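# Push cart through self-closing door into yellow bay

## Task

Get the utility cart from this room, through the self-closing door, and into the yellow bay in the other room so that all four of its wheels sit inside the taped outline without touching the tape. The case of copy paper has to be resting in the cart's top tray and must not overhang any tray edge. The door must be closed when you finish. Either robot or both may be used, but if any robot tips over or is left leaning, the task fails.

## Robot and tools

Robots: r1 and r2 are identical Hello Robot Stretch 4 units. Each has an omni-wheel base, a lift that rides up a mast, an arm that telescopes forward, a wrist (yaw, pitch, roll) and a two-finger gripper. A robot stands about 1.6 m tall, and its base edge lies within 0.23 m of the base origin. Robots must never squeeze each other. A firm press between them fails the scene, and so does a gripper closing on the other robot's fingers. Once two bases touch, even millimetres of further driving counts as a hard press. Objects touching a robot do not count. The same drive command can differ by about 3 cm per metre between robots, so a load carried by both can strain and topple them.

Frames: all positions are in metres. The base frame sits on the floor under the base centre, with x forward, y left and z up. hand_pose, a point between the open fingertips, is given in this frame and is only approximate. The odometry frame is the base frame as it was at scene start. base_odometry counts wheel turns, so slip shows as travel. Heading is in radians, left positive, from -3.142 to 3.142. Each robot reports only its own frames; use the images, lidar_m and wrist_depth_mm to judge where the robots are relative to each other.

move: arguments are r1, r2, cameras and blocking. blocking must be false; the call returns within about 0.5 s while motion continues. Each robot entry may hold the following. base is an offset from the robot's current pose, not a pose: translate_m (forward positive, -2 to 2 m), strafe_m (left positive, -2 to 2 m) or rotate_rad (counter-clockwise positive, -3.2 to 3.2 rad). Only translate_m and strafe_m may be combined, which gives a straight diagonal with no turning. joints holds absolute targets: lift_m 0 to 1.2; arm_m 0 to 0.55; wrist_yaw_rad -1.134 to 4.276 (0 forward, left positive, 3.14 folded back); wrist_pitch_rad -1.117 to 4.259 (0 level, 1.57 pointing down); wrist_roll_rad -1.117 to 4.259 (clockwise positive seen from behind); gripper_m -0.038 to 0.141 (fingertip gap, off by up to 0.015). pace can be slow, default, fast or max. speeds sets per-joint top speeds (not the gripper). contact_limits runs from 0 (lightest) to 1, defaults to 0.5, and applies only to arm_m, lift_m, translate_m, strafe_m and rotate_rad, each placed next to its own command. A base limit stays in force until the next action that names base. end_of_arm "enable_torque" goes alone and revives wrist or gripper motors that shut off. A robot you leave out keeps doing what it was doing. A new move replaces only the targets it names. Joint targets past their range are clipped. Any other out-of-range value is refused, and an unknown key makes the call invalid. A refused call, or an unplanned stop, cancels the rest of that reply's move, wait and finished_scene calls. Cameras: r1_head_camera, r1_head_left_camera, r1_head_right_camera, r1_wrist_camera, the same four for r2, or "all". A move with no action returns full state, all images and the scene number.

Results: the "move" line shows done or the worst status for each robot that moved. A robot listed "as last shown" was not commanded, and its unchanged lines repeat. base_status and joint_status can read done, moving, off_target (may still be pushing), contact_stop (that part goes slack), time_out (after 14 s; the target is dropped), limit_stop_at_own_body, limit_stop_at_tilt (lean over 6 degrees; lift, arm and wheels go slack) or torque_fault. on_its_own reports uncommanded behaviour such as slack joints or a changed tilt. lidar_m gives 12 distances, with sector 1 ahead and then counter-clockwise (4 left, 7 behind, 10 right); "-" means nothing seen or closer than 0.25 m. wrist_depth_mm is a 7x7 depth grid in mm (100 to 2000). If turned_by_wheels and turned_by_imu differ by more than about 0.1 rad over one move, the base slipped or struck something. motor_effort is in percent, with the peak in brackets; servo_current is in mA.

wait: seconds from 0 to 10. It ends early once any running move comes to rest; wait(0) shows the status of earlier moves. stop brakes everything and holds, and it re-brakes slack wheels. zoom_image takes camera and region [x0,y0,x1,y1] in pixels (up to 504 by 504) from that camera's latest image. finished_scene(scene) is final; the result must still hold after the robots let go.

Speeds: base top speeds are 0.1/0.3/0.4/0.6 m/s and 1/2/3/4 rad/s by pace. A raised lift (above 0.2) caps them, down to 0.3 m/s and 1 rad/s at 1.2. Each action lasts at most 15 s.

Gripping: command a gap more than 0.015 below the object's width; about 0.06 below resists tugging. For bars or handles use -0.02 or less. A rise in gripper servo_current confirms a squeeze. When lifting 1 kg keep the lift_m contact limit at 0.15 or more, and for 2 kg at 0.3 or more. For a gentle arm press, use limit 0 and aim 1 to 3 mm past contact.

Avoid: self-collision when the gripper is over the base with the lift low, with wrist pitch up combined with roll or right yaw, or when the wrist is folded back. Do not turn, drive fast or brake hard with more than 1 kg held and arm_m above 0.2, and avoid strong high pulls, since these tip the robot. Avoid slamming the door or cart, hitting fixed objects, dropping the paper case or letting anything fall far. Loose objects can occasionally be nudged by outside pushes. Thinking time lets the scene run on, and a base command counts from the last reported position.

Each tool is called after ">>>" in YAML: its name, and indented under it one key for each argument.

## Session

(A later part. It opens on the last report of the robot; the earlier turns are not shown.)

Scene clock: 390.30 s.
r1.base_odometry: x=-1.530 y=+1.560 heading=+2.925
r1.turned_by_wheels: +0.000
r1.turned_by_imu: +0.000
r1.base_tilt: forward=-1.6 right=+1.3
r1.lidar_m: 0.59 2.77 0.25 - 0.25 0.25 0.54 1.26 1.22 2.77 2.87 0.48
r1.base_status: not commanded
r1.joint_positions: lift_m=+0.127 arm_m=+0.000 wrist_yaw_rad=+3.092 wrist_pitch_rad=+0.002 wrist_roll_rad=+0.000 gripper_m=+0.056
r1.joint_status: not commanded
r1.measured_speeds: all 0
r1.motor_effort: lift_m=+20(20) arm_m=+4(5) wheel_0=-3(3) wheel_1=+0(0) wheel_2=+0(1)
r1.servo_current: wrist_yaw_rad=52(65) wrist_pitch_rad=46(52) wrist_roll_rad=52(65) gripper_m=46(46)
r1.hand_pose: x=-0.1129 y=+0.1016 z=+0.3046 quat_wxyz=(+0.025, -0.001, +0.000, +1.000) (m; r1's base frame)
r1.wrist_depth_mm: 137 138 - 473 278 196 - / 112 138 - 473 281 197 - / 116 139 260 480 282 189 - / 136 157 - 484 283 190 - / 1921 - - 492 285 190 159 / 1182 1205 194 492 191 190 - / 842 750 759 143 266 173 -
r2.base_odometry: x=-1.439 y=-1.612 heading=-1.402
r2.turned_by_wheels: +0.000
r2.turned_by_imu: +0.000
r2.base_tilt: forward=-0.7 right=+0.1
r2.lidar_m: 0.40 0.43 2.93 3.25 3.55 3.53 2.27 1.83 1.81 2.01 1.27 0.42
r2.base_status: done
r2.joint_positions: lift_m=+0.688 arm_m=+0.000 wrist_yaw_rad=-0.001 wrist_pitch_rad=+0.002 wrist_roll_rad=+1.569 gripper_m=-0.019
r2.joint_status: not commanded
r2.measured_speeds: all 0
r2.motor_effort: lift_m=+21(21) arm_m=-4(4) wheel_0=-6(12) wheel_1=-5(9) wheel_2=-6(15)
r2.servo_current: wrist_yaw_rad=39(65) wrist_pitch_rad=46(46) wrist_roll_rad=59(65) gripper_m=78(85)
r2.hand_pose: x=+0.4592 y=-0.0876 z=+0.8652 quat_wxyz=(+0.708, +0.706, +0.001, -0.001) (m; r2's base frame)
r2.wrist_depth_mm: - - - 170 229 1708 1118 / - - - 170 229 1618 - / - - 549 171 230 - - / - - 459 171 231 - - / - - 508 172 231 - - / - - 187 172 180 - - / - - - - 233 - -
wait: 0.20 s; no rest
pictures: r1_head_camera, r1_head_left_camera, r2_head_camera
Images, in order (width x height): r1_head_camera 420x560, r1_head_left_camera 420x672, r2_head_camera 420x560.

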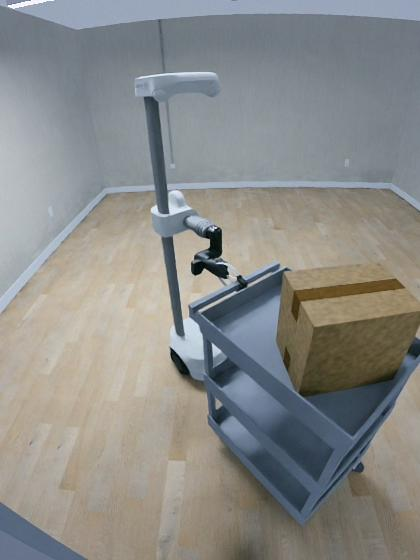

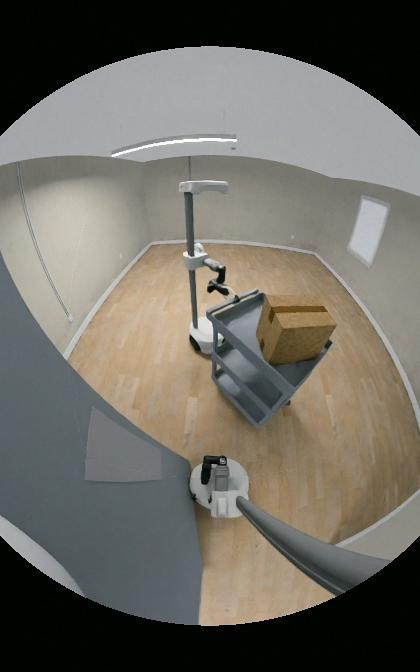

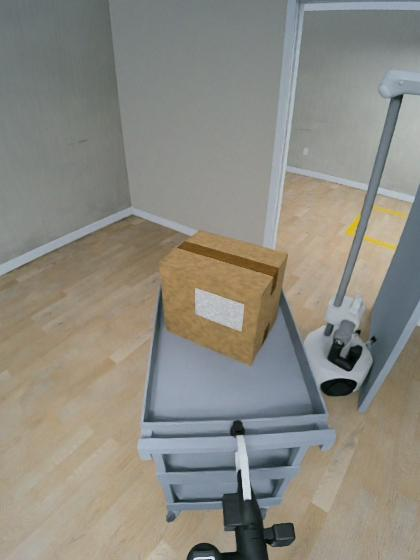

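>>> move:
  blocking: false
  r2: {"base":{"translate_m":0.42},"pace":"slow"}

>>> wait:
  seconds: 6

>>> wait:
  seconds: 0.2
  cameras: ["r1_head_left_camera","r1_head_right_camera","r2_head_camera","r2_head_right_camera"]

Scene clock: 397.93 s.
move: r2 moving
r1: as last shown
r1.lidar_m: 0.61 2.77 0.25 - 0.25 0.25 0.49 1.27 1.19 2.77 2.87 0.49
r1.motor_effort: lift_m=+20(20) arm_m=+4(4) wheel_0=-3(3) wheel_1=+0(0) wheel_2=+0(1)
r1.servo_current: wrist_yaw_rad=39(65) wrist_pitch_rad=39(46) wrist_roll_rad=39(59) gripper_m=39(46)
r1.wrist_depth_mm: 136 138 - 473 277 196 - / 112 139 - 469 279 197 - / 116 139 260 480 282 189 - / 136 157 - 488 283 189 - / 1921 - - 492 286 190 159 / 1182 1205 194 496 191 190 - / 842 759 750 142 266 173 -
r2.base_odometry: x=-1.437 y=-1.624 heading=-1.402
r2.turned_by_wheels: +0.000
r2.turned_by_imu: +0.000
r2.base_tilt: forward=-0.7 right=+0.1
r2.lidar_m: 0.39 0.40 2.90 3.19 3.57 3.53 2.26 1.83 1.83 2.02 1.30 0.43
r2.base_status: translate_m moving
r2.joint_positions: lift_m=+0.688 arm_m=+0.000 wrist_yaw_rad=-0.002 wrist_pitch_rad=+0.002 wrist_roll_rad=+1.569 gripper_m=-0.019
r2.joint_status: not commanded
r2.measured_speeds: translate_m=+0.049 strafe_m=+0.000 rotate_rad=+0.001 lift_m=+0.000 arm_m=+0.000 wrist_yaw_rad=-0.005 wrist_pitch_rad=+0.000 wrist_roll_rad=+0.000
r2.motor_effort: lift_m=+21(21) arm_m=-3(4) wheel_0=+4(7) wheel_1=+5(6) wheel_2=-14(15)
r2.servo_current: wrist_yaw_rad=46(52) wrist_pitch_rad=46(46) wrist_roll_rad=39(46) gripper_m=78(85)
r2.hand_pose: x=+0.4591 y=-0.0880 z=+0.8652 quat_wxyz=(+0.708, +0.706, +0.000, -0.002) (m; r2's base frame)
r2.wrist_depth_mm: - - - 170 230 1708 1025 / - - - 170 231 1708 - / - - 564 171 231 - - / - - 466 171 230 - - / - - 504 172 232 - - / - - 186 172 181 - - / - - - - 231 - -
pictures: none

Scene clock: 402.90 s.
earlier move: r2 done
r1.base_odometry: x=-1.530 y=+1.560 heading=+2.925
r1.turned_by_wheels: +0.000
r1.turned_by_imu: +0.000
r1.base_tilt: forward=-1.6 right=+1.3
r1.lidar_m: 0.59 2.79 0.25 - 0.25 0.25 0.51 1.26 1.23 0.53 0.47 0.47
r1.base_status: not commanded
r1.joint_positions: lift_m=+0.127 arm_m=+0.000 wrist_yaw_rad=+3.092 wrist_pitch_rad=+0.002 wrist_roll_rad=+0.000 gripper_m=+0.056
r1.joint_status: not commanded
r1.measured_speeds: all 0
r1.motor_effort: lift_m=+20(20) arm_m=+4(5) wheel_0=-3(4) wheel_1=+0(1) wheel_2=+0(1)
r1.servo_current: wrist_yaw_rad=46(72) wrist_pitch_rad=46(52) wrist_roll_rad=39(72) gripper_m=33(52)
r1.hand_pose: x=-0.1129 y=+0.1016 z=+0.3046 quat_wxyz=(+0.025, -0.001, +0.000, +1.000) (m; r1's base frame)
r1.wrist_depth_mm: 136 138 - 469 278 195 - / 112 139 - 469 281 196 - / 116 139 263 477 281 189 - / 137 157 - 480 285 189 - / 1983 - - 484 285 190 159 / 1182 1182 194 492 190 190 - / 842 750 741 143 267 173 -
r2.base_odometry: x=-1.368 y=-2.026 heading=-1.402
r2.turned_by_wheels: +0.000
r2.turned_by_imu: +0.000
r2.base_tilt: forward=-0.7 right=+0.1
r2.lidar_m: 0.40 0.43 2.66 2.95 3.88 3.85 2.56 2.10 2.08 2.30 0.93 0.43
r2.base_status: done
r2.joint_positions: lift_m=+0.688 arm_m=+0.000 wrist_yaw_rad=-0.003 wrist_pitch_rad=+0.002 wrist_roll_rad=+1.569 gripper_m=-0.019
r2.joint_status: not commanded
r2.measured_speeds: all 0
r2.motor_effort: lift_m=+21(21) arm_m=-3(4) wheel_0=+2(8) wheel_1=+4(7) wheel_2=-6(15)
r2.servo_current: wrist_yaw_rad=46(59) wrist_pitch_rad=39(46) wrist_roll_rad=52(65) gripper_m=78(85)
r2.hand_pose: x=+0.4591 y=-0.0881 z=+0.8652 quat_wxyz=(+0.708, +0.706, +0.000, -0.002) (m; r2's base frame)
r2.wrist_depth_mm: - - - 169 229 1708 1182 / - - - 170 230 1618 - / - - 554 171 230 - - / - - 462 171 231 - - / - - 508 171 232 - - / - - 187 171 181 - - / - - - - 233 - -
wait: 4.97 of 6 s (r2 has come to rest)
pictures: none

Scene clock: 403.10 s.
r1.base_odometry: x=-1.530 y=+1.560 heading=+2.925
r1.turned_by_wheels: +0.000
r1.turned_by_imu: +0.000
r1.base_tilt: forward=-1.6 right=+1.3
r1.lidar_m: 0.61 2.79 0.25 - 0.25 0.25 0.49 1.24 1.21 0.54 0.46 0.47
r1.base_status: not commanded
r1.joint_positions: lift_m=+0.127 arm_m=+0.000 wrist_yaw_rad=+3.092 wrist_pitch_rad=+0.002 wrist_roll_rad=+0.000 gripper_m=+0.056
r1.joint_status: not commanded
r1.measured_speeds: all 0
r1.motor_effort: lift_m=+20(20) arm_m=+4(5) wheel_0=-3(4) wheel_1=+0(1) wheel_2=+0(1)
r1.servo_current: wrist_yaw_rad=39(72) wrist_pitch_rad=33(52) wrist_roll_rad=52(72) gripper_m=39(52)
r1.hand_pose: x=-0.1129 y=+0.1016 z=+0.3046 quat_wxyz=(+0.025, -0.001, +0.000, +1.000) (m; r1's base frame)
r1.wrist_depth_mm: 136 138 - 469 278 195 - / 112 138 - 477 281 198 - / 116 139 260 477 282 189 - / 136 156 - 480 283 190 - / 1983 - - 488 283 190 159 / 1182 1205 194 496 191 190 - / 854 750 759 143 268 173 -
r2.base_odometry: x=-1.368 y=-2.026 heading=-1.402
r2.turned_by_wheels: +0.000
r2.turned_by_imu: +0.000
r2.base_tilt: forward=-0.7 right=+0.1
r2.lidar_m: 0.38 0.41 2.66 2.98 3.85 3.84 2.58 2.10 2.08 2.32 0.93 0.43
r2.base_status: done
r2.joint_positions: lift_m=+0.688 arm_m=+0.000 wrist_yaw_rad=-0.003 wrist_pitch_rad=+0.002 wrist_roll_rad=+1.569 gripper_m=-0.019
r2.joint_status: not commanded
r2.measured_speeds: all 0
r2.motor_effort: lift_m=+21(21) arm_m=-4(4) wheel_0=+2(8) wheel_1=+4(7) wheel_2=-6(15)
r2.servo_current: wrist_yaw_rad=52(59) wrist_pitch_rad=39(46) wrist_roll_rad=52(65) gripper_m=85(85)
r2.hand_pose: x=+0.4591 y=-0.0881 z=+0.8652 quat_wxyz=(+0.708, +0.706, +0.000, -0.002) (m; r2's base frame)
r2.wrist_depth_mm: - - - 170 229 1708 1182 / - - - 170 230 1576 - / - - 544 170 230 - - / - - 466 171 231 - - / - - 508 171 232 - - / - - 187 172 181 - - / - - - - 232 - -
wait: 0.20 s; no rest
pictures: r1_head_left_camera, r1_head_right_camera, r2_head_camera, r2_head_right_camera
Images, in order (width x height): r1_head_left_camera 420x672, r1_head_right_camera 420x672, r2_head_camera 420x560, r2_head_right_camera 420x672.

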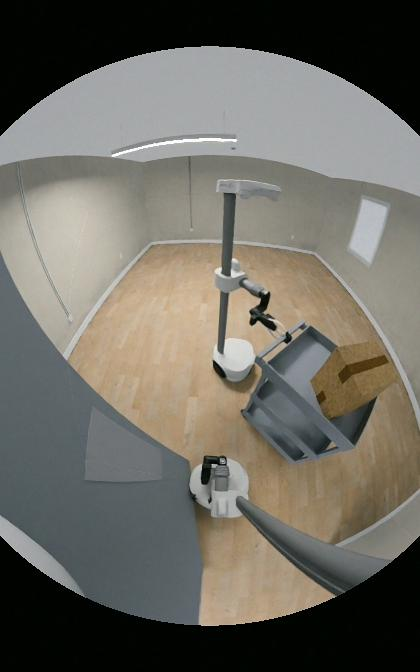

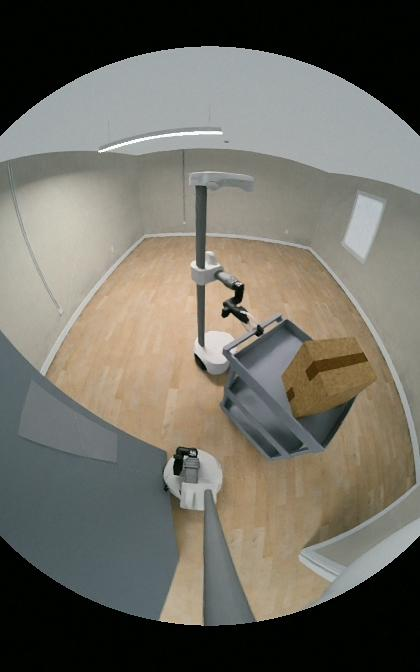

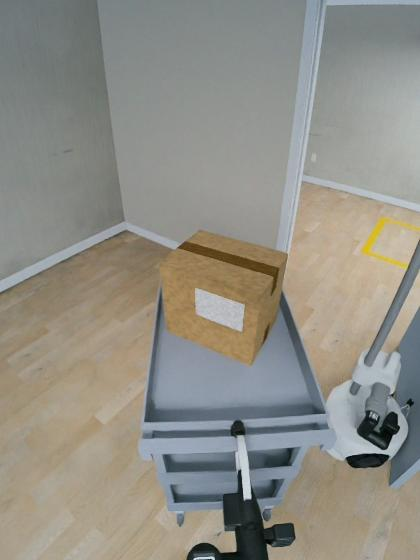

